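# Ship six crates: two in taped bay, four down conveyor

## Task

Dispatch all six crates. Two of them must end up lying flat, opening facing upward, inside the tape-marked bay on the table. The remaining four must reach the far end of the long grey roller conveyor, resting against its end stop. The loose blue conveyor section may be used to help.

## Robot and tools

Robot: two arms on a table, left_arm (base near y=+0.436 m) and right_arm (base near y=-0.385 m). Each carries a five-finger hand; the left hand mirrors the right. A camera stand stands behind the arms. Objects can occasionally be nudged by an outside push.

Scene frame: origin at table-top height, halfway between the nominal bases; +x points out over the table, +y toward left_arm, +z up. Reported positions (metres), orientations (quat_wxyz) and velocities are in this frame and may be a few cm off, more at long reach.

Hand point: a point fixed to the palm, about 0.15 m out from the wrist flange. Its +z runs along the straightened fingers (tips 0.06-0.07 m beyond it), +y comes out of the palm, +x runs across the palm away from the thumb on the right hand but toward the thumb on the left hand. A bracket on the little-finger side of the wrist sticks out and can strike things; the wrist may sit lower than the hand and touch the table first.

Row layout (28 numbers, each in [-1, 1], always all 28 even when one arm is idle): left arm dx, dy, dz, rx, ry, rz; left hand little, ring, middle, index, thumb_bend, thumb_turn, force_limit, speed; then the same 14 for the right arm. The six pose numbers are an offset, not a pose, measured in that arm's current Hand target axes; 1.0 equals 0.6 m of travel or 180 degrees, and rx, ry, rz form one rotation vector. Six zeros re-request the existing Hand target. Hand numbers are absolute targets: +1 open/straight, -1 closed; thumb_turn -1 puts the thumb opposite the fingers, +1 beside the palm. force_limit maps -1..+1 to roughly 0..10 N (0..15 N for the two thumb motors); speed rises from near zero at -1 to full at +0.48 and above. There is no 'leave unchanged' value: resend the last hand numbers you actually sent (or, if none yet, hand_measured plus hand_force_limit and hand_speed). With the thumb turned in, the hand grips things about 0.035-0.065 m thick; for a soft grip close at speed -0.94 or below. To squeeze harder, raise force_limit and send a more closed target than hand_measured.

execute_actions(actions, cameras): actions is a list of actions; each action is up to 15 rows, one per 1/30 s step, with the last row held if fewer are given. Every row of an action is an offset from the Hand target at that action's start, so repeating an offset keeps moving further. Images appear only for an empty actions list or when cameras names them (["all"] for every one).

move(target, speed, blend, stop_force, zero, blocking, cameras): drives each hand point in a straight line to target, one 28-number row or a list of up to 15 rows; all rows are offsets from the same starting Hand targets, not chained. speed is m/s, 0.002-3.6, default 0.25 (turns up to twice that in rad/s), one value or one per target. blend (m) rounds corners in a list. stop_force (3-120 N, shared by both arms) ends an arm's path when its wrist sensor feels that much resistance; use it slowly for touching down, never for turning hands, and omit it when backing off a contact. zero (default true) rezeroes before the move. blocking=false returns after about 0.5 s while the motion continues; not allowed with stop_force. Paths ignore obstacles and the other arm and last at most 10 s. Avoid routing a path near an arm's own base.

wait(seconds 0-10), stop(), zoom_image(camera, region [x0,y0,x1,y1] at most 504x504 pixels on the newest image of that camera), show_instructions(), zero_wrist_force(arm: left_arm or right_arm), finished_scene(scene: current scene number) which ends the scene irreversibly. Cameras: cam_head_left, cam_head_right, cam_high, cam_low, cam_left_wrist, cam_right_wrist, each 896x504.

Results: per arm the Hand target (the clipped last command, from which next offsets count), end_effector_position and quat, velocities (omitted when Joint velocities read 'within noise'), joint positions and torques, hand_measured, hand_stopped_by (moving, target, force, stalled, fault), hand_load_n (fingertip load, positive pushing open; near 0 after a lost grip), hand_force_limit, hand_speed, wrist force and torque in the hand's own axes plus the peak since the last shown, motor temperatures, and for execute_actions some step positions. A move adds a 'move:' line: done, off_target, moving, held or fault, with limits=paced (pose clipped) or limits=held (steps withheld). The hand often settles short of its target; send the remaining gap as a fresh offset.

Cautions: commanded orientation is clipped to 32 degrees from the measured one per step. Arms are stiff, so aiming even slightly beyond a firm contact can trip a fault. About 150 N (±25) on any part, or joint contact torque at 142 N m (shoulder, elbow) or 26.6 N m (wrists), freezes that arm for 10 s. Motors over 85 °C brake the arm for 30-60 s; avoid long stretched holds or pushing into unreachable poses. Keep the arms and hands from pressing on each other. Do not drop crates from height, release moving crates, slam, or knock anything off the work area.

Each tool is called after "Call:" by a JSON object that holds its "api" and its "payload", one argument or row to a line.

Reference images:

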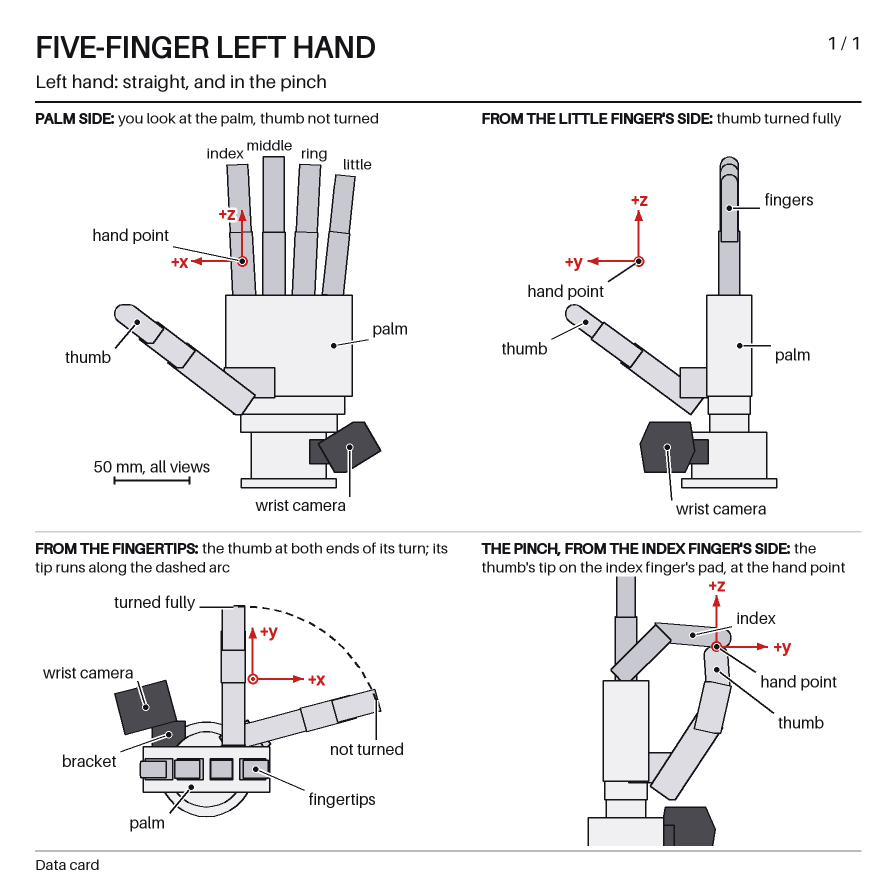

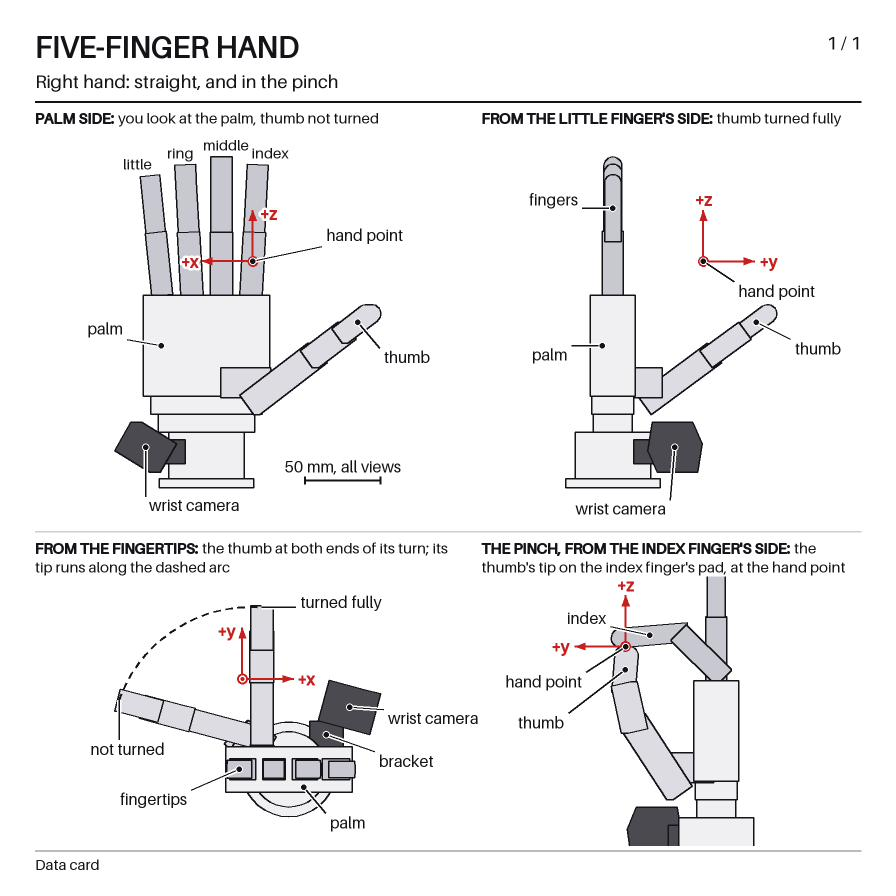

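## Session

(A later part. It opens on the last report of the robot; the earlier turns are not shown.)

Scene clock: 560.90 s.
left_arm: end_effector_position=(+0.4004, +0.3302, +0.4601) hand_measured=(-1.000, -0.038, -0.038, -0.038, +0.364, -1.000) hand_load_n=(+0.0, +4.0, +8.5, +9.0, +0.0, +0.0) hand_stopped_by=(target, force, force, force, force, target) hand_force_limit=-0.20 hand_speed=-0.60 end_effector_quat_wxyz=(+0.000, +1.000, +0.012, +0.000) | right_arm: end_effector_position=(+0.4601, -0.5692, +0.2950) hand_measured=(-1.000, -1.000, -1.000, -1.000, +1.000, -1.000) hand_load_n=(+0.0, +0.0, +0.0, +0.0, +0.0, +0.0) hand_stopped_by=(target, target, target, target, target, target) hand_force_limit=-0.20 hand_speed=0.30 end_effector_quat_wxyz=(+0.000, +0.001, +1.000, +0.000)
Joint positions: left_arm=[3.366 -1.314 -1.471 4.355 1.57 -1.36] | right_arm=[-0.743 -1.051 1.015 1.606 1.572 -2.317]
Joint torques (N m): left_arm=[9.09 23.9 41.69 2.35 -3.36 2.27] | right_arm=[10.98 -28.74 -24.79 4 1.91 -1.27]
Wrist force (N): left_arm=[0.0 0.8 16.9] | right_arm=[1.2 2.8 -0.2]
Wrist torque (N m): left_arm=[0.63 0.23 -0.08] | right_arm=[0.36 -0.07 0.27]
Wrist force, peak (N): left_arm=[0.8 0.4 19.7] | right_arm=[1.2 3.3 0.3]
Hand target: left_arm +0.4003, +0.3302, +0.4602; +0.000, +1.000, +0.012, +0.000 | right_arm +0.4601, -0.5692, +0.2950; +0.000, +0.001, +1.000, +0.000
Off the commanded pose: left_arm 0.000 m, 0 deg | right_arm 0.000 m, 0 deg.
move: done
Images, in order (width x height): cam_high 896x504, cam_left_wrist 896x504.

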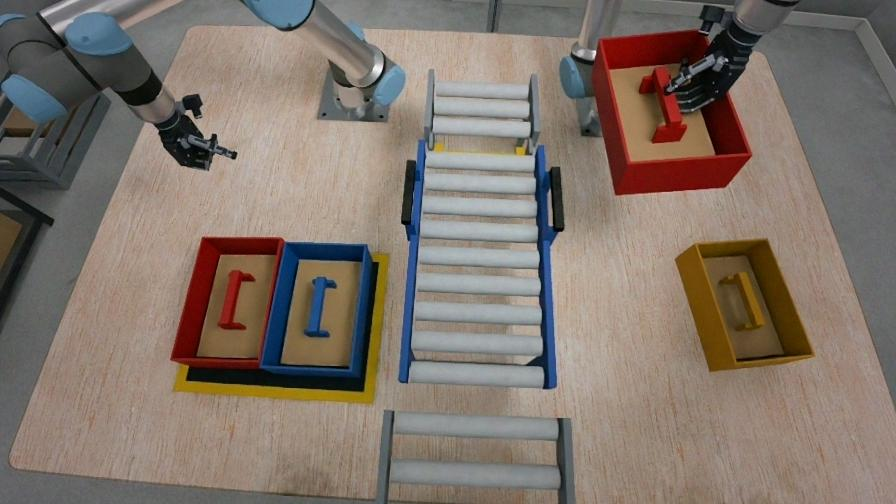

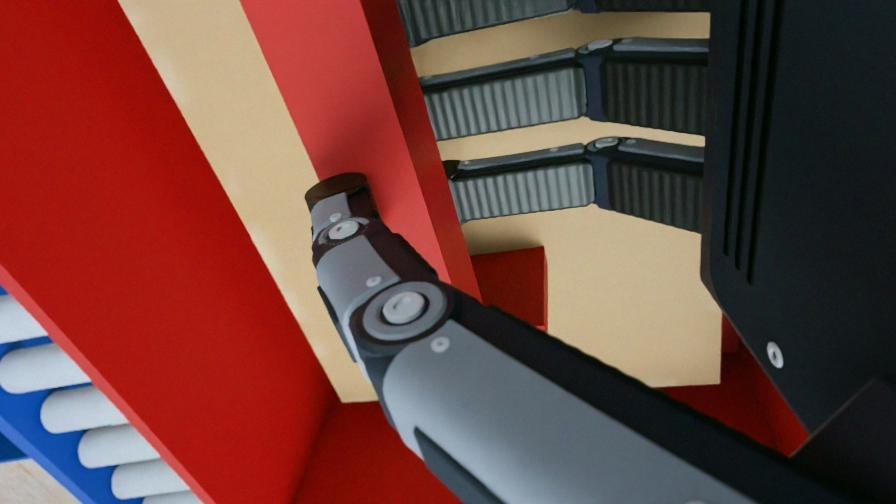

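Call:
{"api": "move", "payload": {
  "target": [
    [-0.2435,0.5397,0.09,-0.061,0,0.0078,-1,-0.6,-0.6,-0.6,-0.55,-1,-0.2,-0.6,0,0,0,0,0,0,-1,-1,-1,-1,1,-1,-0.2,0.3],
    [-0.2435,0.5397,0.1753,-0.061,0,0.0078,-1,-0.6,-0.6,-0.6,-0.55,-1,-0.2,-0.6,0,0,0,0,0,0,-1,-1,-1,-1,1,-1,-0.2,0.3]
  ],
  "speed": [0.2,0.1],
  "cameras": ["cam_high","cam_low"]
}}

Call:
{"api": "zoom_image", "payload": {
  "camera": "cam_high",
  "region": [400, 0, 580, 180]
}}

Call:
{"api": "zoom_image", "payload": {
  "camera": "cam_low",
  "region": [220, 60, 400, 220]
}}

Scene clock: 565.93 s.
left_arm: end_effector_position=(+0.2617, +0.0030, +0.3554) hand_measured=(-1.000, -0.038, -0.038, -0.038, +0.364, -1.000) hand_load_n=(+0.0, +3.0, +12.5, +9.0, +0.0, +0.0) hand_stopped_by=(target, force, force, force, force, target) hand_force_limit=-0.20 hand_speed=-0.60 end_effector_quat_wxyz=(+0.096, +0.995, -0.001, +0.001) | right_arm: end_effector_position=(+0.4601, -0.5692, +0.2950) hand_measured=(-1.000, -1.000, -1.000, -1.000, +1.000, -1.000) hand_load_n=(+0.0, +0.0, +0.0, +0.0, +0.0, +0.0) hand_stopped_by=(target, target, target, target, target, target) hand_force_limit=-0.20 hand_speed=0.30 end_effector_quat_wxyz=(+0.000, +0.001, +1.000, +0.000)
Joint positions: left_arm=[2.535 -1.316 -1.814 4.811 1.413 -2.175] | right_arm=[-0.743 -1.051 1.015 1.606 1.572 -2.317]
Joint torques (N m): left_arm=[-11.41 27.65 23.02 7.25 -4.34 -1.33] | right_arm=[10.86 -28.62 -24.77 3.92 1.92 -1.28]
Wrist force (N): left_arm=[-0.3 -3.5 16.4] | right_arm=[0.8 2.6 0.2]
Wrist torque (N m): left_arm=[0.70 0.25 0.12] | right_arm=[0.30 -0.01 0.24]
Wrist force, peak (N): left_arm=[-0.7 -3.7 18.2] | right_arm=[1.2 2.9 0.3]
Hand target: left_arm +0.2617, +0.0030, +0.3553; +0.096, +0.995, -0.001, +0.001 | right_arm +0.4601, -0.5692, +0.2950; +0.000, +0.001, +1.000, +0.000
Off the commanded pose: left_arm 0.000 m, 0 deg | right_arm 0.000 m, 0 deg.
move: done
Images, in order (width x height): cam_high 896x504, cam_low 896x504.

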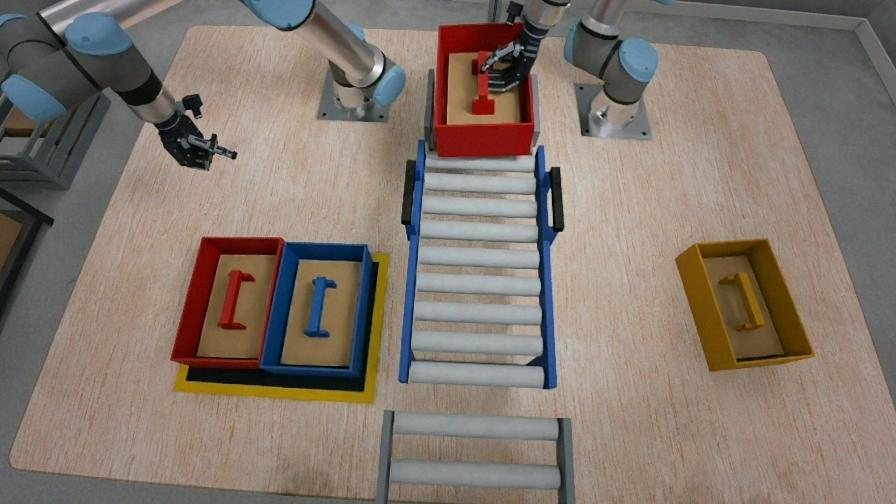

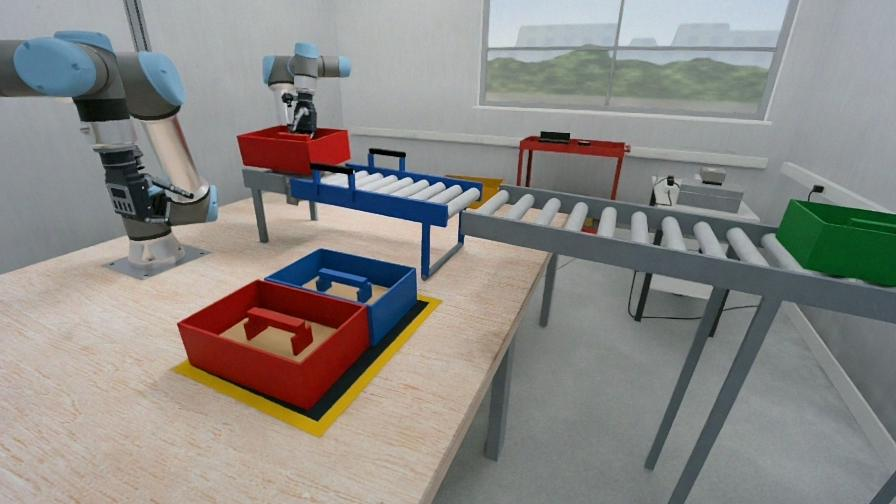

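Scaled by 2.800 from the camera's 896x504 image, which has a finer 1280x720 frame.

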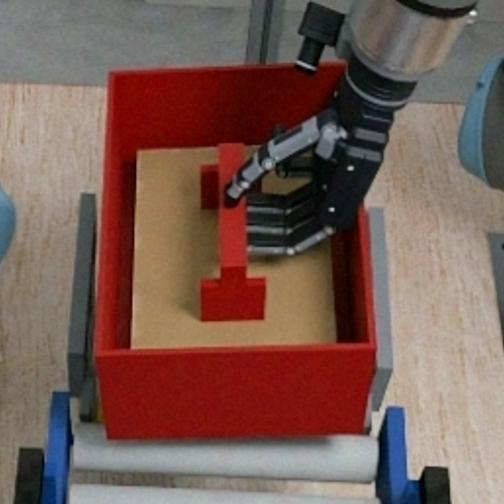

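Scaled by 2.800 from the camera's 896x504 image, which has a finer 1280x720 frame.

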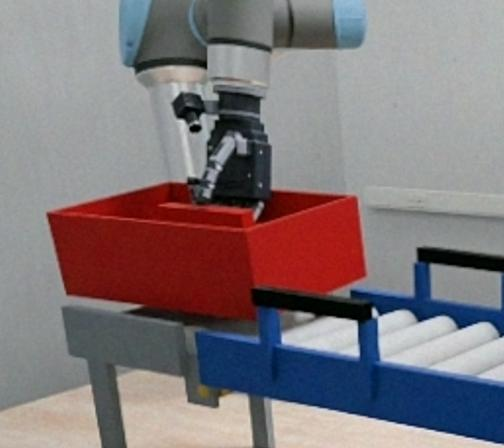

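Call:
{"api": "move", "payload": {
  "target": [
    [0,-0.0145,0.0401,0,0,0.0167,-1,-0.6,-0.6,-0.6,-0.55,-1,-0.2,-0.6,0,0,0,0,0,0,-1,-1,-1,-1,1,-1,-0.2,0.3],
    [0,-0.0175,0.0565,0,0,0.0167,-1,-0.6,-0.6,-0.6,-0.55,-1,-0.2,-0.6,0,0,0,0,0,0,-1,-1,-1,-1,1,-1,-0.2,0.3]
  ],
  "speed": [0.08,0.03],
  "stop_force": 14,
  "cameras": ["cam_high"]
}}

Call:
{"api": "zoom_image", "payload": {
  "camera": "cam_high",
  "region": [400, 20, 580, 200]
}}

Scene clock: 569.57 s.
left_arm: end_effector_position=(+0.2618, +0.0068, +0.3238) hand_measured=(-1.000, -0.040, -0.040, -0.038, +0.364, -1.000) hand_load_n=(+0.5, +0.0, +0.0, +5.5, +0.0, +0.0) hand_stopped_by=(target, force, force, force, force, target) hand_force_limit=-0.20 hand_speed=-0.60 end_effector_quat_wxyz=(+0.096, +0.995, -0.026, +0.003) | right_arm: end_effector_position=(+0.4601, -0.5692, +0.2950) hand_measured=(-1.000, -1.000, -1.000, -1.000, +1.000, -1.000) hand_load_n=(+0.0, +0.5, +0.0, +0.0, +0.0, +0.0) hand_stopped_by=(target, target, target, target, target, target) hand_force_limit=-0.20 hand_speed=0.30 end_effector_quat_wxyz=(+0.000, +0.001, +1.000, +0.000)
Joint positions: left_arm=[2.551 -1.312 -1.897 4.888 1.411 -2.107] | right_arm=[-0.743 -1.051 1.015 1.606 1.572 -2.317]
Joint torques (N m): left_arm=[-10.38 19.98 38.93 1.78 -0.66 -0.91] | right_arm=[10.77 -28.51 -24.15 3.84 1.88 -1.38]
Wrist force (N): left_arm=[-0.4 0.1 3.1] | right_arm=[0.9 2.4 0.3]
Wrist torque (N m): left_arm=[0.64 -0.02 -0.10] | right_arm=[0.28 -0.04 0.24]
Wrist force, peak (N): left_arm=[-0.6 -4.0 17.2] | right_arm=[1.0 3.1 -0.3]
Hand target: left_arm +0.2618, +0.0068, +0.3238; +0.096, +0.995, -0.026, +0.003 (not the last commanded pose) | right_arm +0.4601, -0.5692, +0.2950; +0.000, +0.001, +1.000, +0.000
Off the commanded pose: left_arm 0.004 m, 0 deg | right_arm 0.000 m, 0 deg.
move: contact (left_arm); path passed 1 of 2 targets
Images, in order (width x height): cam_high 896x504.

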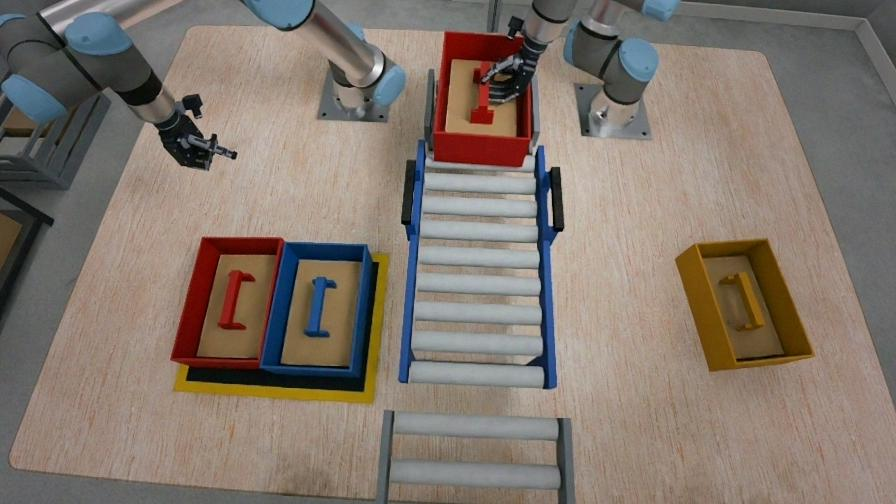

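Scaled by 2.800 from the camera's 896x504 image, which has a finer 1280x720 frame.

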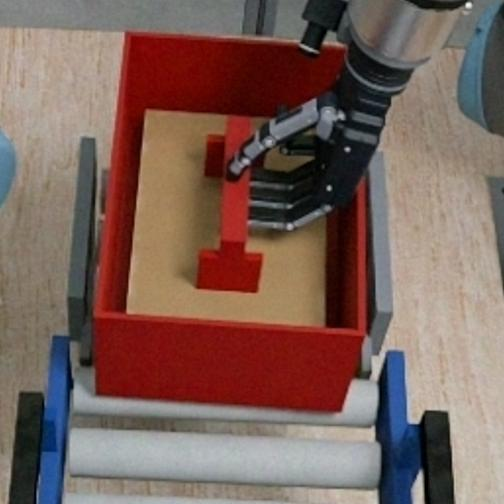

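Call:
{"api": "move", "payload": {
  "target": [
    [0,-0.0187,-0.0145,0,0,0,-1,-0.6,-0.6,-0.6,-0.55,-1,-0.2,-0.6,0,0,0,0,0,0,-1,-1,-1,-1,1,-1,-0.2,0.3],
    [0,-0.0203,-0.0015,0,0,0,-1,-0.6,-0.6,-0.6,-0.55,-1,-0.2,-0.6,0,0,0,0,0,0,-1,-1,-1,-1,1,-1,-0.2,0.3]
  ],
  "speed": 0.05
}}

Call:
{"api": "execute_actions", "payload": {
  "actions": [
    [[0,0,0,0,0,0,-1,-0.6,-0.6,-0.6,1,-1,-0.2,-0.3,0,0,0,0,0,0,-1,-1,-1,-1,1,-1,-0.2,0.3]],
    [[0,0,0,0,0,0,-1,-0.6,-0.6,-0.6,1,-1,-0.2,-0.3,0,0,0,0,0,0,-1,-1,-1,-1,1,-1,-0.2,0.3]],
    [[0,0,0,0,0,0,-1,0.25,0.25,0.25,1,-1,-0.2,-0.4,0,0,0,0,0,0,-1,-1,-1,-1,1,-1,-0.2,0.3]],
    [[0,0,0,0,0,0,-1,0.25,0.25,0.25,1,-1,-0.2,-0.4,0,0,0,0,0,0,-1,-1,-1,-1,1,-1,-0.2,0.3]]
  ],
  "cameras": ["cam_high","cam_left_wrist"]
}}

Scene clock: 572.50 s.
left_arm: end_effector_position=(+0.2624, +0.0189, +0.3226) hand_measured=(-1.000, -0.040, -0.040, -0.040, +0.364, -1.000) hand_load_n=(+0.0, +0.0, +0.5, +0.5, +0.5, +0.0) hand_stopped_by=(target, force, force, force, force, target) hand_force_limit=-0.20 hand_speed=-0.60 end_effector_quat_wxyz=(+0.096, +0.995, -0.026, +0.003) | right_arm: end_effector_position=(+0.4601, -0.5692, +0.2950) hand_measured=(-1.000, -1.000, -1.000, -1.000, +1.000, -1.000) hand_load_n=(+0.0, +0.0, +0.0, +0.0, +0.0, +0.0) hand_stopped_by=(target, target, target, target, target, target) hand_force_limit=-0.20 hand_speed=0.30 end_effector_quat_wxyz=(+0.000, +0.001, +1.000, +0.000)
Joint positions: left_arm=[2.579 -1.288 -1.916 4.879 1.408 -2.079] | right_arm=[-0.743 -1.051 1.015 1.606 1.572 -2.317]
Joint torques (N m): left_arm=[-12.43 0.1 3.98 2.95 -1.14 -1.53] | right_arm=[10.59 -28.99 -24.63 3.88 1.91 -1.22]
Wrist force (N): left_arm=[-0.3 -2.8 -9.9] | right_arm=[1.1 2.3 -0.1]
Wrist torque (N m): left_arm=[0.39 -0.16 0.00] | right_arm=[0.28 -0.05 0.26]
Wrist force, peak (N): left_arm=[-0.7 -2.3 16.3] | right_arm=[1.1 2.9 -0.2]
Hand target: left_arm +0.2624, +0.0189, +0.3224; +0.096, +0.995, -0.026, +0.003 | right_arm +0.4601, -0.5692, +0.2950; +0.000, +0.001, +1.000, +0.000
Off the commanded pose: left_arm 0.000 m, 0 deg | right_arm 0.000 m, 0 deg.
move: done

Scene clock: 574.70 s.
left_arm: end_effector_position=(+0.2624, +0.0189, +0.3224) hand_measured=(-1.000, +0.250, +0.250, +0.250, +1.000, -1.000) hand_load_n=(+0.0, +0.0, +0.0, +0.0, +0.0, +0.0) hand_stopped_by=(target, target, target, target, target, target) hand_force_limit=-0.20 hand_speed=-0.40 end_effector_quat_wxyz=(+0.096, +0.995, -0.026, +0.003) | right_arm: end_effector_position=(+0.4601, -0.5692, +0.2950) hand_measured=(-1.000, -1.000, -1.000, -1.000, +1.000, -1.000) hand_load_n=(+0.0, +0.0, +0.5, +0.5, -0.5, +0.0) hand_stopped_by=(target, target, target, target, target, target) hand_force_limit=-0.20 hand_speed=0.30 end_effector_quat_wxyz=(+0.000, +0.001, +1.000, +0.000)
Joint positions: left_arm=[2.579 -1.288 -1.917 4.879 1.408 -2.079] | right_arm=[-0.743 -1.051 1.015 1.606 1.572 -2.317]
Joint torques (N m): left_arm=[-5.35 15.36 16.78 0.93 -3.1 1.43] | right_arm=[10.78 -28.68 -23.75 3.84 1.84 -1.25]
Wrist force (N): left_arm=[-0.1 0.5 -1.6] | right_arm=[1.0 2.5 0.0]
Wrist torque (N m): left_arm=[0.56 0.07 -0.01] | right_arm=[0.30 -0.05 0.25]
Wrist force, peak (N): left_arm=[-0.1 -3.1 -11.6] | right_arm=[1.2 2.9 -0.2]
Hand target: left_arm +0.2624, +0.0189, +0.3224; +0.096, +0.995, -0.026, +0.003 | right_arm +0.4601, -0.5692, +0.2950; +0.000, +0.001, +1.000, +0.000
Off the commanded pose: left_arm 0.000 m, 0 deg | right_arm 0.000 m, 0 deg.
Step readings (end_effector_position of left_arm | right_arm):
0: (+0.2624, +0.0189, +0.3226) | (+0.4601, -0.5692, +0.2950)
1: (+0.2624, +0.0189, +0.3226) | (+0.4601, -0.5692, +0.2950)
2: (+0.2624, +0.0189, +0.3225) | (+0.4601, -0.5692, +0.2950)
4: (+0.2624, +0.0189, +0.3224) | (+0.4601, -0.5692, +0.2950)
8: (+0.2624, +0.0189, +0.3223) | (+0.4601, -0.5692, +0.2950)
15: (+0.2624, +0.0189, +0.3224) | (+0.4601, -0.5692, +0.2950)
16: (+0.2624, +0.0189, +0.3224) | (+0.4601, -0.5692, +0.2950)
17: (+0.2624, +0.0189, +0.3224) | (+0.4601, -0.5692, +0.2950)
19: (+0.2624, +0.0189, +0.3224) | (+0.4601, -0.5692, +0.2950)
23: (+0.2624, +0.0189, +0.3224) | (+0.4601, -0.5692, +0.2950)
30: (+0.2624, +0.0189, +0.3224) | (+0.4601, -0.5692, +0.2950)
31: (+0.2624, +0.0189, +0.3224) | (+0.4601, -0.5692, +0.2950)
32: (+0.2624, +0.0189, +0.3224) | (+0.4601, -0.5692, +0.2950)
34: (+0.2624, +0.0189, +0.3223) | (+0.4601, -0.5692, +0.2950)
38: (+0.2624, +0.0190, +0.3223) | (+0.4601, -0.5692, +0.2950)
45: (+0.2624, +0.0189, +0.3224) | (+0.4601, -0.5692, +0.2950)
46: (+0.2624, +0.0189, +0.3224) | (+0.4601, -0.5692, +0.2950)
47: (+0.2624, +0.0189, +0.3224) | (+0.4601, -0.5692, +0.2950)
49: (+0.2624, +0.0189, +0.3224) | (+0.4601, -0.5692, +0.2950)
53: (+0.2624, +0.0189, +0.3224) | (+0.4601, -0.5692, +0.2950)
60: (+0.2624, +0.0189, +0.3224) | (+0.4601, -0.5692, +0.2950)
Images, in order (width x height): cam_high 896x504, cam_left_wrist 896x504.

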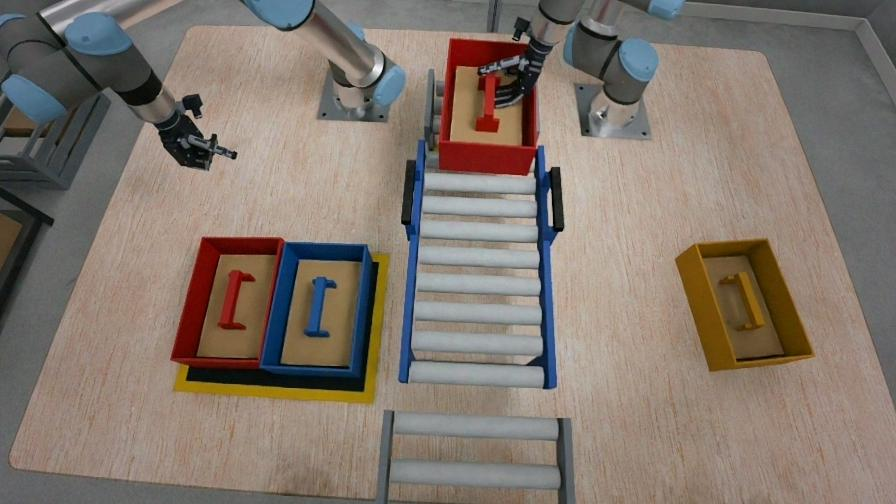

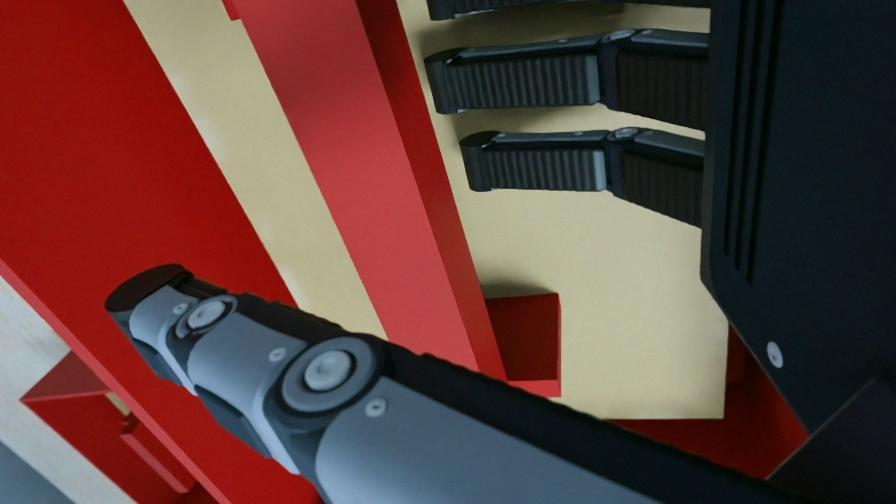

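Call:
{"api": "move", "payload": {
  "target": [
    [0,-0.028,0,0,0,0,-1,0.25,0.25,0.25,1,-1,-0.2,-0.5,0,0,0,0,0,0,-1,-1,-1,-1,1,-1,-0.2,0.3],
    [0,0.0165,-0.229,0,0,0,-1,0.25,0.25,0.25,1,-1,-0.2,-0.5,0,0,0,0,0,0,-1,-1,-1,-1,1,-1,-0.2,0.3]
  ],
  "speed": 0.12,
  "cameras": ["cam_high"]
}}

Call:
{"api": "zoom_image", "payload": {
  "camera": "cam_high",
  "region": [670, 230, 830, 390]
}}

Scene clock: 578.17 s.
left_arm: end_effector_position=(+0.2616, +0.0355, +0.4590) hand_measured=(-1.000, +0.250, +0.250, +0.250, +1.000, -1.000) hand_load_n=(+0.0, +0.0, +0.0, +0.0, +0.0, +0.0) hand_stopped_by=(target, target, target, target, target, target) hand_force_limit=-0.20 hand_speed=-0.50 end_effector_quat_wxyz=(+0.096, +0.995, -0.026, +0.003) | right_arm: end_effector_position=(+0.4601, -0.5692, +0.2950) hand_measured=(-1.000, -1.000, -1.000, -1.000, +1.000, -1.000) hand_load_n=(+0.0, +0.0, +0.0, +0.0, +0.0, +0.0) hand_stopped_by=(target, target, target, target, target, target) hand_force_limit=-0.20 hand_speed=0.30 end_effector_quat_wxyz=(+0.000, +0.001, +1.000, +0.000)
Joint positions: left_arm=[2.617 -1.291 -1.56 4.52 1.405 -2.041] | right_arm=[-0.743 -1.051 1.015 1.606 1.572 -2.317]
Joint torques (N m): left_arm=[-11.16 3.69 37.19 0.72 2.38 1.46] | right_arm=[10.38 -28.82 -24 3.76 1.79 -1.3]
Wrist force (N): left_arm=[0.1 0.3 -1.6] | right_arm=[0.9 2.5 -0.2]
Wrist torque (N m): left_arm=[0.50 -0.10 0.12] | right_arm=[0.32 -0.03 0.24]
Wrist force, peak (N): left_arm=[7.9 34.2 -7.8] | right_arm=[1.1 2.9 0.3]
Hand target: left_arm +0.2616, +0.0355, +0.4591; +0.096, +0.995, -0.026, +0.003 | right_arm +0.4601, -0.5692, +0.2950; +0.000, +0.001, +1.000, +0.000
Off the commanded pose: left_arm 0.000 m, 0 deg | right_arm 0.000 m, 0 deg.
move: done
Images, in order (width x height): cam_high 896x504.

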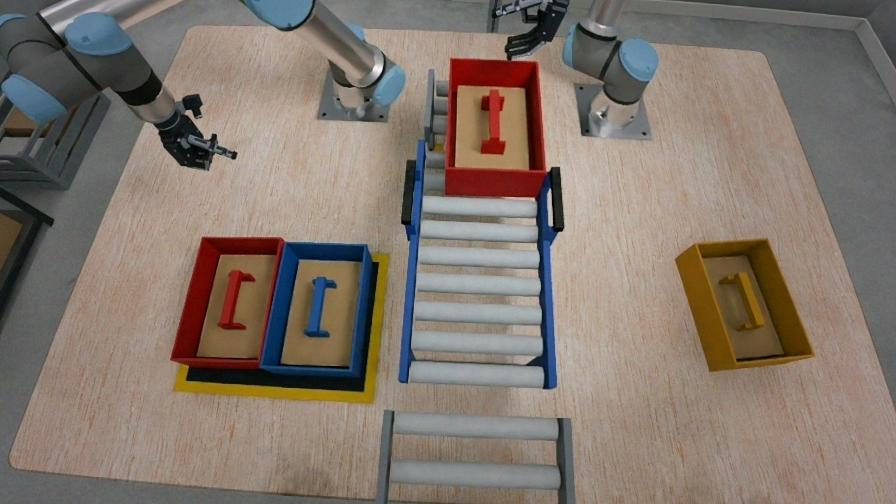

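Scaled by 3.150 from the camera's 896x504 image, which has a finer 1280x720 frame.

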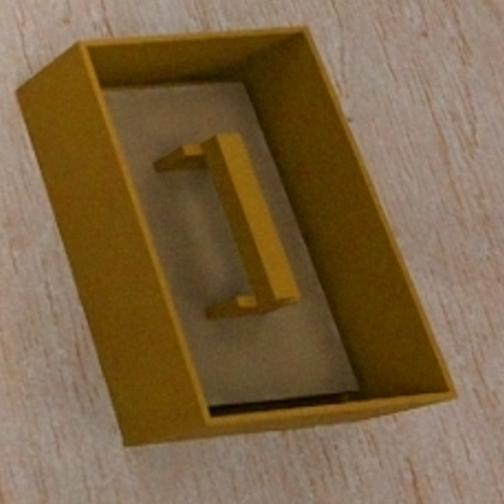

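Call:
{"api": "move", "payload": {
  "target": [0.5135,-0.9767,-0.0502,0.0613,0.0013,-0.0498,-1,0.25,0.25,0.25,1,-1,-0.2,-0.5,0,0,0,0,0,0,-1,-1,-1,-1,1,-1,-0.2,0.3],
  "speed": 0.3,
  "cameras": ["cam_high","cam_head_right"]
}}

Scene clock: 584.60 s.
left_arm: end_effector_position=(+0.6004, +0.5996, +0.3806) hand_measured=(-1.000, +0.250, +0.250, +0.250, +1.000, -1.000) hand_load_n=(+0.0, +0.0, +0.0, +0.0, +0.0, +0.0) hand_stopped_by=(target, target, target, target, target, target) hand_force_limit=-0.20 hand_speed=-0.50 end_effector_quat_wxyz=(+0.000, +0.999, +0.052, +0.000) | right_arm: end_effector_position=(+0.4601, -0.5692, +0.2950) hand_measured=(-1.000, -1.000, -1.000, -1.000, +1.000, -1.000) hand_load_n=(+0.0, +0.0, +0.0, +0.0, +0.0, +0.0) hand_stopped_by=(target, target, target, target, target, target) hand_force_limit=-0.20 hand_speed=0.30 end_effector_quat_wxyz=(+0.000, +0.001, +1.000, +0.000)
Joint positions: left_arm=[3.715 -1.842 -1.149 4.563 1.57 -1.091] | right_arm=[-0.743 -1.051 1.015 1.606 1.572 -2.317]
Joint torques (N m): left_arm=[8.59 26.21 35.2 0.51 2.69 1.87] | right_arm=[10.21 -28.59 -23.8 3.72 1.85 -1.2]
Wrist force (N): left_arm=[0.1 0.1 -1.2] | right_arm=[0.8 2.6 0.4]
Wrist torque (N m): left_arm=[0.41 -0.04 -0.05] | right_arm=[0.28 -0.03 0.24]
Wrist force, peak (N): left_arm=[-0.5 1.5 -1.7] | right_arm=[1.1 3.0 0.5]
Hand target: left_arm +0.6005, +0.5996, +0.3806; +0.000, +0.999, +0.052, +0.000 | right_arm +0.4601, -0.5692, +0.2950; +0.000, +0.001, +1.000, +0.000
Off the commanded pose: left_arm 0.000 m, 0 deg | right_arm 0.000 m, 0 deg.
move: done
Images, in order (width x height): cam_head_right 896x504, cam_high 896x504.

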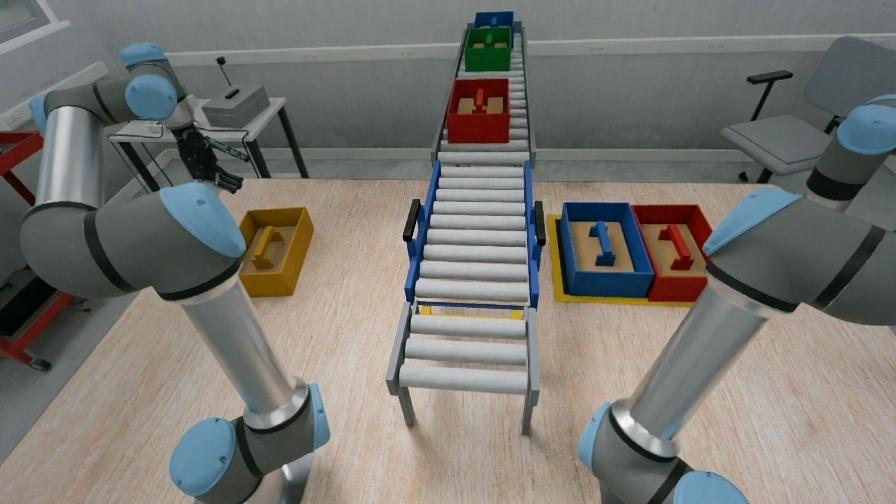

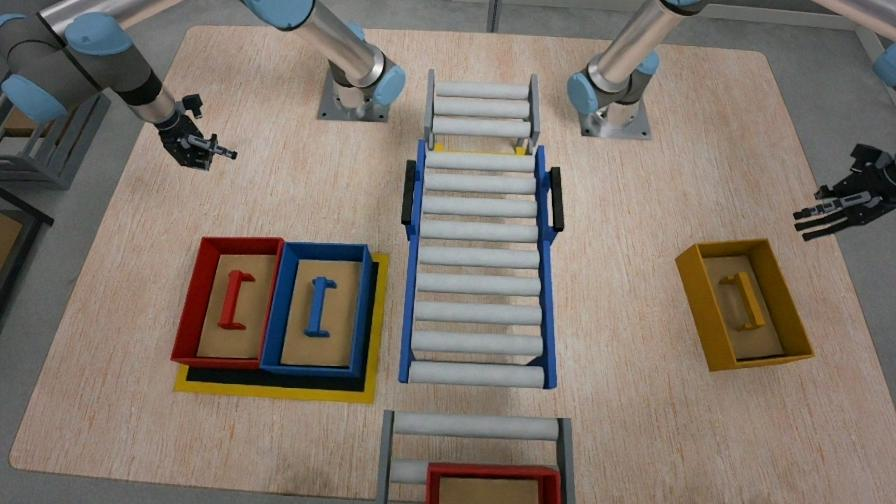

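Call:
{"api": "move", "payload": {
  "target": [
    [0.09,-0.12,0.2,0,0,0,-1,0.25,0.25,0.25,1,-1,-0.2,-0.5,0,0,0,0,0,0,-1,-1,-1,-1,1,-1,-0.2,0.3],
    [0.108,-0.1435,0.3677,0,0,0,-1,0.25,0.25,0.25,1,-1,-0.2,-0.5,0,0,0,0,0,0,-1,-1,-1,-1,1,-1,-0.2,0.3]
  ],
  "speed": 0.2,
  "blend": [0.03,0],
  "cameras": ["cam_high","cam_left_wrist"]
}}

Scene clock: 587.33 s.
left_arm: end_effector_position=(+0.6561, +0.6920, +0.1602) hand_measured=(-1.000, +0.250, +0.250, +0.250, +1.000, -1.000) hand_load_n=(+0.0, +0.0, +0.0, +0.0, +0.0, +0.0) hand_stopped_by=(target, target, target, target, target, target) hand_force_limit=-0.20 hand_speed=-0.50 end_effector_quat_wxyz=(+0.000, +0.999, +0.052, +0.000) | right_arm: end_effector_position=(+0.4601, -0.5692, +0.2950) hand_measured=(-1.000, -1.000, -1.000, -1.000, +1.000, -1.000) hand_load_n=(+0.0, +0.0, +0.0, +0.0, +0.0, +0.0) hand_stopped_by=(target, target, target, target, target, target) hand_force_limit=-0.20 hand_speed=0.30 end_effector_quat_wxyz=(+0.000, +0.001, +1.000, +0.000)
Joint positions: left_arm=[3.782 -2.108 -1.337 5.017 1.57 -1.025] | right_arm=[-0.743 -1.051 1.015 1.606 1.572 -2.317]
Joint torques (N m): left_arm=[8.83 34.19 9.48 4.28 -2.62 2] | right_arm=[9.27 -28.88 -24.1 3.61 1.93 -1.28]
Wrist force (N): left_arm=[-0.2 0.3 -1.3] | right_arm=[0.8 2.7 0.0]
Wrist torque (N m): left_arm=[0.48 0.01 -0.05] | right_arm=[0.34 -0.02 0.24]
Wrist force, peak (N): left_arm=[-0.2 0.7 -2.3] | right_arm=[1.1 2.9 0.2]
Hand target: left_arm +0.6562, +0.6920, +0.1600; +0.000, +0.999, +0.052, +0.000 | right_arm +0.4601, -0.5692, +0.2950; +0.000, +0.001, +1.000, +0.000
Off the commanded pose: left_arm 0.000 m, 0 deg | right_arm 0.000 m, 0 deg.
move: done
Images, in order (width x height): cam_high 896x504, cam_left_wrist 896x504.

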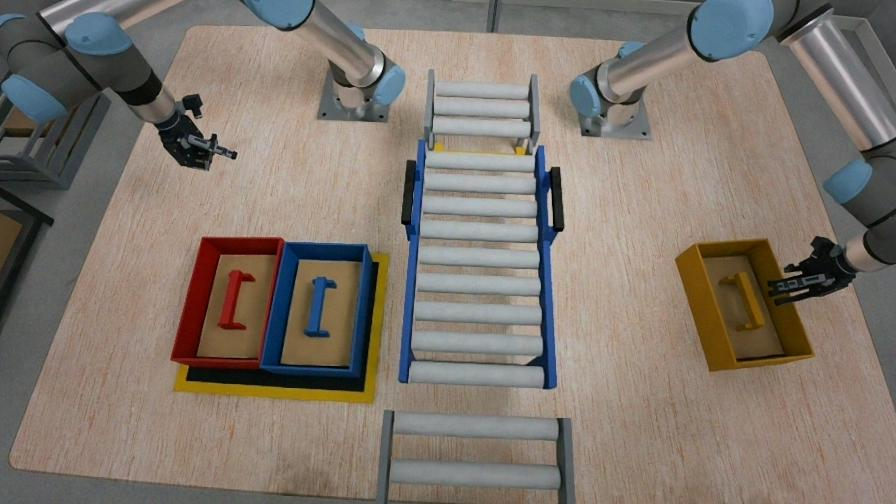

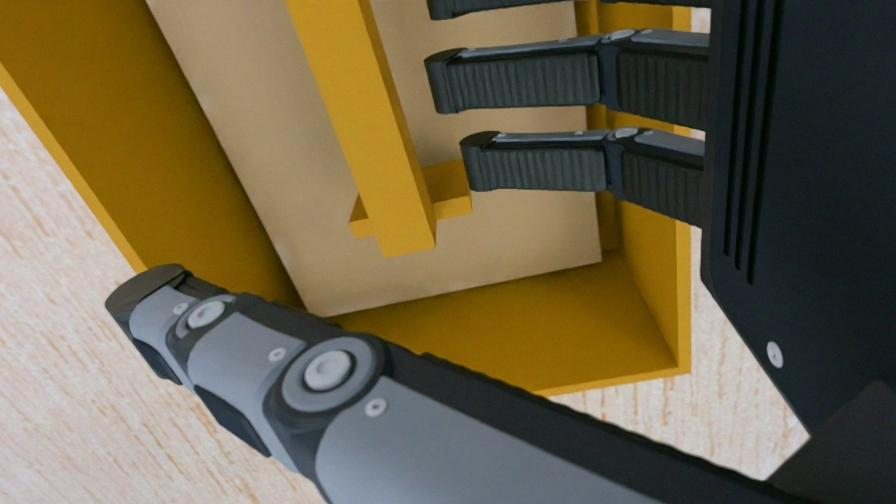

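Call:
{"api": "move", "payload": {
  "target": [
    [-0.0117,-0.003,0.01,0,0,0,-1,0.25,0.25,0.25,1,-1,-0.2,-0.5,0,0,0,0,0,0,-1,-1,-1,-1,1,-1,-0.2,0.3],
    [-0.0117,-0.003,0.1167,0,0,0,-1,0.25,0.25,0.25,1,-1,-0.2,-0.5,0,0,0,0,0,0,-1,-1,-1,-1,1,-1,-0.2,0.3]
  ],
  "speed": 0.05,
  "stop_force": 12,
  "cameras": ["cam_left_wrist"]
}}

Scene clock: 590.53 s.
left_arm: end_effector_position=(+0.6491, +0.6931, +0.0900) hand_measured=(-1.000, +0.250, +0.250, +0.250, +1.000, -1.000) hand_load_n=(+0.0, +0.0, +0.0, +0.0, +0.0, +0.0) hand_stopped_by=(target, target, target, target, target, target) hand_force_limit=-0.20 hand_speed=-0.50 end_effector_quat_wxyz=(+0.000, +0.999, +0.052, +0.000) | right_arm: end_effector_position=(+0.4601, -0.5692, +0.2950) hand_measured=(-1.000, -1.000, -1.000, -1.000, +1.000, -1.000) hand_load_n=(+0.0, +0.0, +0.0, +0.5, +0.0, +0.0) hand_stopped_by=(target, target, target, target, target, target) hand_force_limit=-0.20 hand_speed=0.30 end_effector_quat_wxyz=(+0.000, +0.001, +1.000, +0.000)
Joint positions: left_arm=[3.789 -2.158 -1.449 5.179 1.57 -1.017] | right_arm=[-0.743 -1.051 1.015 1.606 1.572 -2.317]
Joint torques (N m): left_arm=[2.11 35.77 7.53 3.59 0.05 -0.65] | right_arm=[9.98 -29.23 -23.55 3.65 1.88 -1.26]
Wrist force (N): left_arm=[-0.1 0.4 -1.2] | right_arm=[1.0 2.6 -0.1]
Wrist torque (N m): left_arm=[0.49 -0.03 -0.07] | right_arm=[0.32 -0.03 0.25]
Wrist force, peak (N): left_arm=[0.0 0.8 -1.5] | right_arm=[1.5 2.8 0.0]
Hand target: left_arm +0.6491, +0.6931, +0.0900; +0.000, +0.999, +0.052, +0.000 | right_arm +0.4601, -0.5692, +0.2950; +0.000, +0.001, +1.000, +0.000
Off the commanded pose: left_arm 0.000 m, 0 deg | right_arm 0.000 m, 0 deg.
move: done
Images, in order (width x height): cam_left_wrist 896x504.

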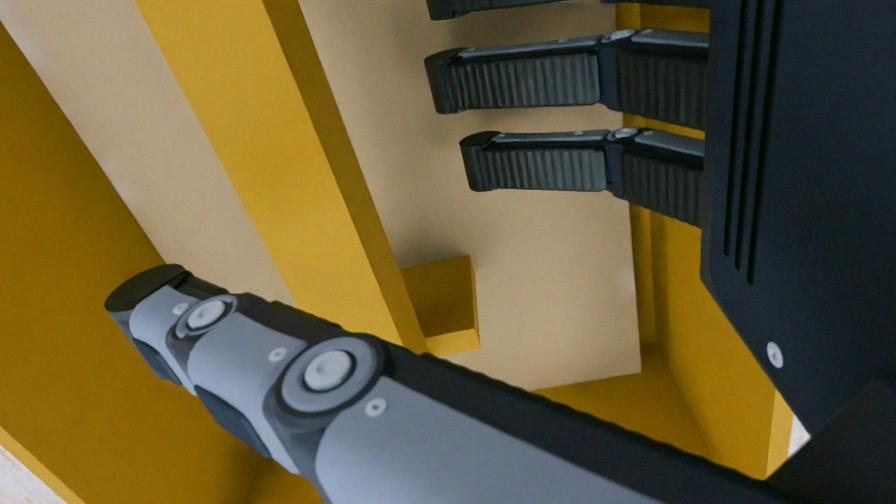

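Call:
{"api": "move", "payload": {
  "target": [0,0.03,0,0,0,0,-1,0.25,0.25,0.25,1,-1,-0.2,-0.5,0,0,0,0,0,0,-1,-1,-1,-1,1,-1,-0.2,0.3],
  "speed": 0.05,
  "stop_force": 12
}}

Call:
{"api": "execute_actions", "payload": {
  "actions": [
    [[0,0,0,0,0,0,-1,-0.6,-0.6,-0.6,1,-1,-0.3,-0.6,0,0,0,0,0,0,-1,-1,-1,-1,1,-1,-0.2,0.3]],
    [[0,0,0,0,0,0,-1,-0.6,-0.6,-0.6,1,-1,-0.3,-0.6,0,0,0,0,0,0,-1,-1,-1,-1,1,-1,-0.2,0.3]],
    [[0,0,0,0,0,0,-1,-0.6,-0.6,-0.6,-0.5,-1,-0.2,-0.6,0,0,0,0,0,0,-1,-1,-1,-1,1,-1,-0.2,0.3]],
    [[0,0,0,0,0,0,-1,-0.6,-0.6,-0.6,-0.5,-1,-0.2,-0.6,0,0,0,0,0,0,-1,-1,-1,-1,1,-1,-0.2,0.3]]
  ],
  "cameras": ["cam_left_wrist"]
}}

Scene clock: 592.80 s.
left_arm: end_effector_position=(+0.6509, +0.6752, +0.0900) hand_measured=(-1.000, +0.250, +0.250, +0.250, +1.000, -1.000) hand_load_n=(+0.0, +0.0, +0.0, +0.5, +0.0, +0.0) hand_stopped_by=(target, target, target, target, target, target) hand_force_limit=-0.20 hand_speed=-0.50 end_effector_quat_wxyz=(+0.000, +0.999, +0.052, +0.000) | right_arm: end_effector_position=(+0.4601, -0.5692, +0.2950) hand_measured=(-1.000, -1.000, -1.000, -1.000, +1.000, -1.000) hand_load_n=(+0.0, +0.0, +0.0, +0.0, +0.0, +0.0) hand_stopped_by=(target, target, target, target, target, target) hand_force_limit=-0.20 hand_speed=0.30 end_effector_quat_wxyz=(+0.000, +0.001, +1.000, +0.000)
Joint positions: left_arm=[3.767 -2.145 -1.471 5.188 1.57 -1.04] | right_arm=[-0.743 -1.051 1.015 1.606 1.572 -2.317]
Joint torques (N m): left_arm=[-11.67 49.57 8.25 3.61 -0.9 -1.39] | right_arm=[9.7 -28.7 -23.82 3.63 1.88 -1.22]
Wrist force (N): left_arm=[0.0 0.3 -1.1] | right_arm=[0.8 2.3 0.1]
Wrist torque (N m): left_arm=[0.45 -0.04 0.07] | right_arm=[0.27 -0.01 0.24]
Wrist force, peak (N): left_arm=[0.0 0.8 -1.3] | right_arm=[1.0 2.9 0.2]
Hand target: left_arm +0.6509, +0.6752, +0.0900; +0.000, +0.999, +0.052, +0.000 | right_arm +0.4601, -0.5692, +0.2950; +0.000, +0.001, +1.000, +0.000
Off the commanded pose: left_arm 0.000 m, 0 deg | right_arm 0.000 m, 0 deg.
move: done

Scene clock: 595.20 s.
left_arm: end_effector_position=(+0.6509, +0.6752, +0.0900) hand_measured=(-1.000, -0.038, -0.038, -0.038, +0.360, -1.000) hand_load_n=(+0.0, +6.5, +10.5, +10.0, +6.0, +0.5) hand_stopped_by=(target, force, force, force, force, target) hand_force_limit=-0.20 hand_speed=-0.60 end_effector_quat_wxyz=(+0.000, +0.999, +0.052, +0.000) | right_arm: end_effector_position=(+0.4601, -0.5692, +0.2950) hand_measured=(-1.000, -1.000, -1.000, -1.000, +1.000, -1.000) hand_load_n=(+0.0, +0.0, +0.0, +0.0, +0.0, +0.0) hand_stopped_by=(target, target, target, target, target, target) hand_force_limit=-0.20 hand_speed=0.30 end_effector_quat_wxyz=(+0.000, +0.001, +1.000, +0.000)
Joint positions: left_arm=[3.767 -2.145 -1.471 5.188 1.57 -1.04] | right_arm=[-0.743 -1.051 1.015 1.606 1.572 -2.317]
Joint torques (N m): left_arm=[0.41 58.96 40.68 2.91 1.34 1.31] | right_arm=[9.4 -28.96 -23.85 3.48 1.86 -1.24]
Wrist force (N): left_arm=[0.0 0.6 15.7] | right_arm=[1.0 2.6 0.2]
Wrist torque (N m): left_arm=[0.54 0.30 0.09] | right_arm=[0.31 -0.05 0.25]
Wrist force, peak (N): left_arm=[3.2 -1.4 18.0] | right_arm=[1.2 2.8 0.2]
Hand target: left_arm +0.6509, +0.6752, +0.0900; +0.000, +0.999, +0.052, +0.000 | right_arm +0.4601, -0.5692, +0.2950; +0.000, +0.001, +1.000, +0.000
Off the commanded pose: left_arm 0.000 m, 0 deg | right_arm 0.000 m, 0 deg.
Step readings (end_effector_position of left_arm | right_arm):
0: (+0.6509, +0.6752, +0.0900) | (+0.4601, -0.5692, +0.2950)
1: (+0.6509, +0.6752, +0.0900) | (+0.4601, -0.5692, +0.2950)
2: (+0.6509, +0.6752, +0.0900) | (+0.4601, -0.5692, +0.2950)
4: (+0.6509, +0.6752, +0.0900) | (+0.4601, -0.5692, +0.2950)
8: (+0.6509, +0.6752, +0.0900) | (+0.4601, -0.5692, +0.2950)
15: (+0.6509, +0.6751, +0.0899) | (+0.4601, -0.5692, +0.2950)
16: (+0.6509, +0.6751, +0.0899) | (+0.4601, -0.5692, +0.2950)
17: (+0.6509, +0.6751, +0.0899) | (+0.4601, -0.5692, +0.2950)
19: (+0.6509, +0.6751, +0.0899) | (+0.4601, -0.5692, +0.2950)
23: (+0.6509, +0.6751, +0.0899) | (+0.4601, -0.5692, +0.2950)
30: (+0.6509, +0.6752, +0.0899) | (+0.4601, -0.5692, +0.2950)
31: (+0.6509, +0.6752, +0.0899) | (+0.4601, -0.5692, +0.2950)
32: (+0.6509, +0.6752, +0.0899) | (+0.4601, -0.5692, +0.2950)
34: (+0.6509, +0.6752, +0.0899) | (+0.4601, -0.5692, +0.2950)
38: (+0.6509, +0.6752, +0.0900) | (+0.4601, -0.5692, +0.2950)
45: (+0.6509, +0.6752, +0.0900) | (+0.4601, -0.5692, +0.2950)
46: (+0.6509, +0.6752, +0.0900) | (+0.4601, -0.5692, +0.2950)
47: (+0.6509, +0.6752, +0.0900) | (+0.4601, -0.5692, +0.2950)
49: (+0.6509, +0.6752, +0.0900) | (+0.4601, -0.5692, +0.2950)
53: (+0.6509, +0.6752, +0.0900) | (+0.4601, -0.5692, +0.2950)
60: (+0.6509, +0.6752, +0.0900) | (+0.4601, -0.5692, +0.2950)
Images, in order (width x height): cam_left_wrist 896x504.

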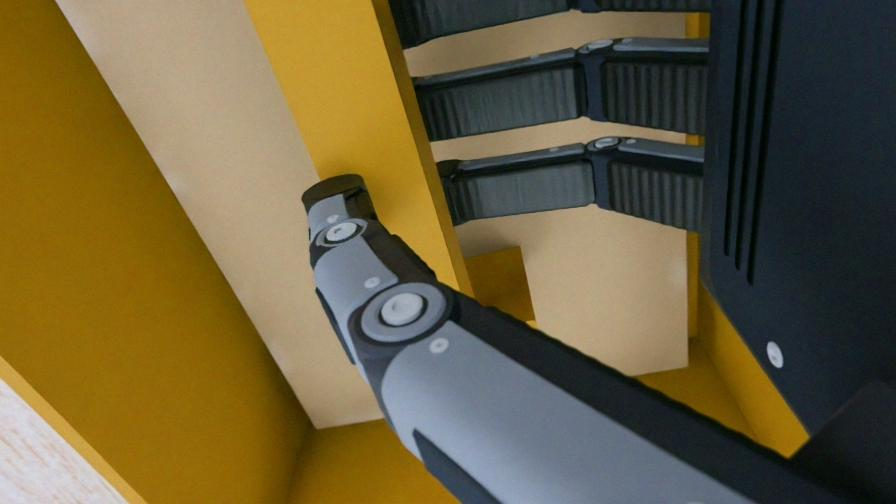

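Call:
{"api": "move", "payload": {
  "target": [
    [0,0,-0.0667,0,0,0,-1,-0.6,-0.6,-0.6,-0.5,-1,-0.2,-0.6,0,0,0,0,0,0,-1,-1,-1,-1,1,-1,-0.2,0.3],
    [-0.1805,0.1068,-0.35,0,0,0.008,-1,-0.6,-0.6,-0.6,-0.5,-1,-0.2,-0.6,0,0,0,0,0,0,-1,-1,-1,-1,1,-1,-0.2,0.3],
    [-0.4341,0.449,-0.6167,0,0,0.0233,-1,-0.6,-0.6,-0.6,-0.5,-1,-0.2,-0.6,0,0,0,0,0,0,-1,-1,-1,-1,1,-1,-0.2,0.3]
  ],
  "speed": [0.1,0.2,0.25],
  "blend": [0,0.04,0],
  "cameras": ["cam_high","cam_head_right"]
}}

Scene clock: 600.10 s.
left_arm: end_effector_position=(+0.4195, +0.3803, +0.4597) hand_measured=(-1.000, -0.038, -0.038, -0.038, +0.358, -1.000) hand_load_n=(+0.5, +3.5, +10.5, +9.0, +0.0, +0.0) hand_stopped_by=(target, force, force, force, force, target) hand_force_limit=-0.20 hand_speed=-0.60 end_effector_quat_wxyz=(+0.000, +1.000, +0.015, +0.000) | right_arm: end_effector_position=(+0.4601, -0.5692, +0.2950) hand_measured=(-1.000, -1.000, -1.000, -1.000, +1.000, -1.000) hand_load_n=(+0.0, +0.0, +0.0, +0.0, +0.0, +0.0) hand_stopped_by=(target, target, target, target, target, target) hand_force_limit=-0.20 hand_speed=0.30 end_effector_quat_wxyz=(+0.000, +0.001, +1.000, +0.000)
Joint positions: left_arm=[3.481 -1.35 -1.446 4.369 1.571 -1.252] | right_arm=[-0.743 -1.051 1.015 1.606 1.572 -2.317]
Joint torques (N m): left_arm=[-12.48 23.77 43.7 2.27 1.05 -1.29] | right_arm=[9.4 -29.27 -23.79 3.58 1.83 -1.23]
Wrist force (N): left_arm=[0.6 0.0 17.2] | right_arm=[0.9 2.3 0.1]
Wrist torque (N m): left_arm=[0.55 0.14 0.11] | right_arm=[0.27 -0.02 0.24]
Wrist force, peak (N): left_arm=[1.4 -0.6 20.0] | right_arm=[0.8 3.0 -0.1]
Hand target: left_arm +0.4195, +0.3802, +0.4597; +0.000, +1.000, +0.015, +0.000 | right_arm +0.4601, -0.5692, +0.2950; +0.000, +0.001, +1.000, +0.000
Off the commanded pose: left_arm 0.000 m, 0 deg | right_arm 0.000 m, 0 deg.
move: done
Images, in order (width x height): cam_head_right 896x504, cam_high 896x504.

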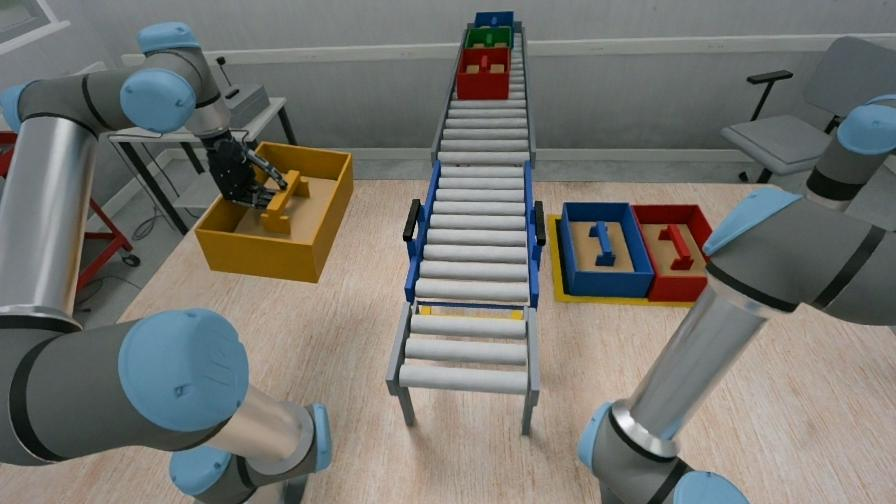

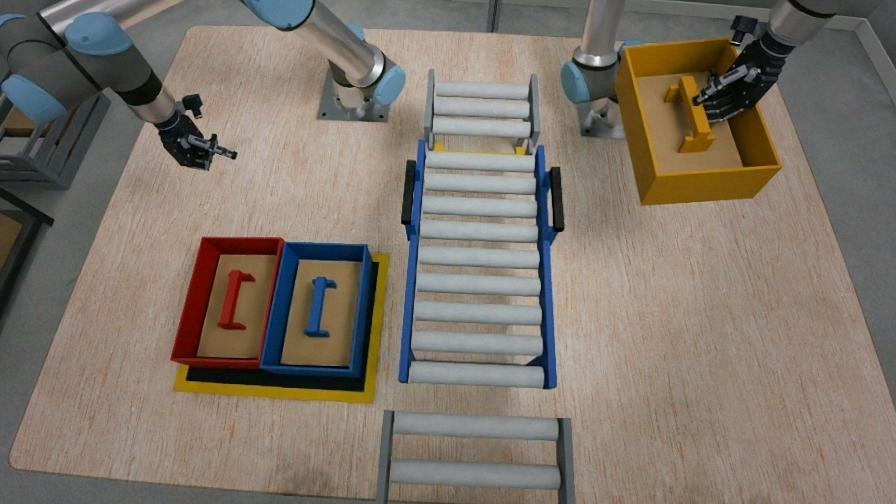

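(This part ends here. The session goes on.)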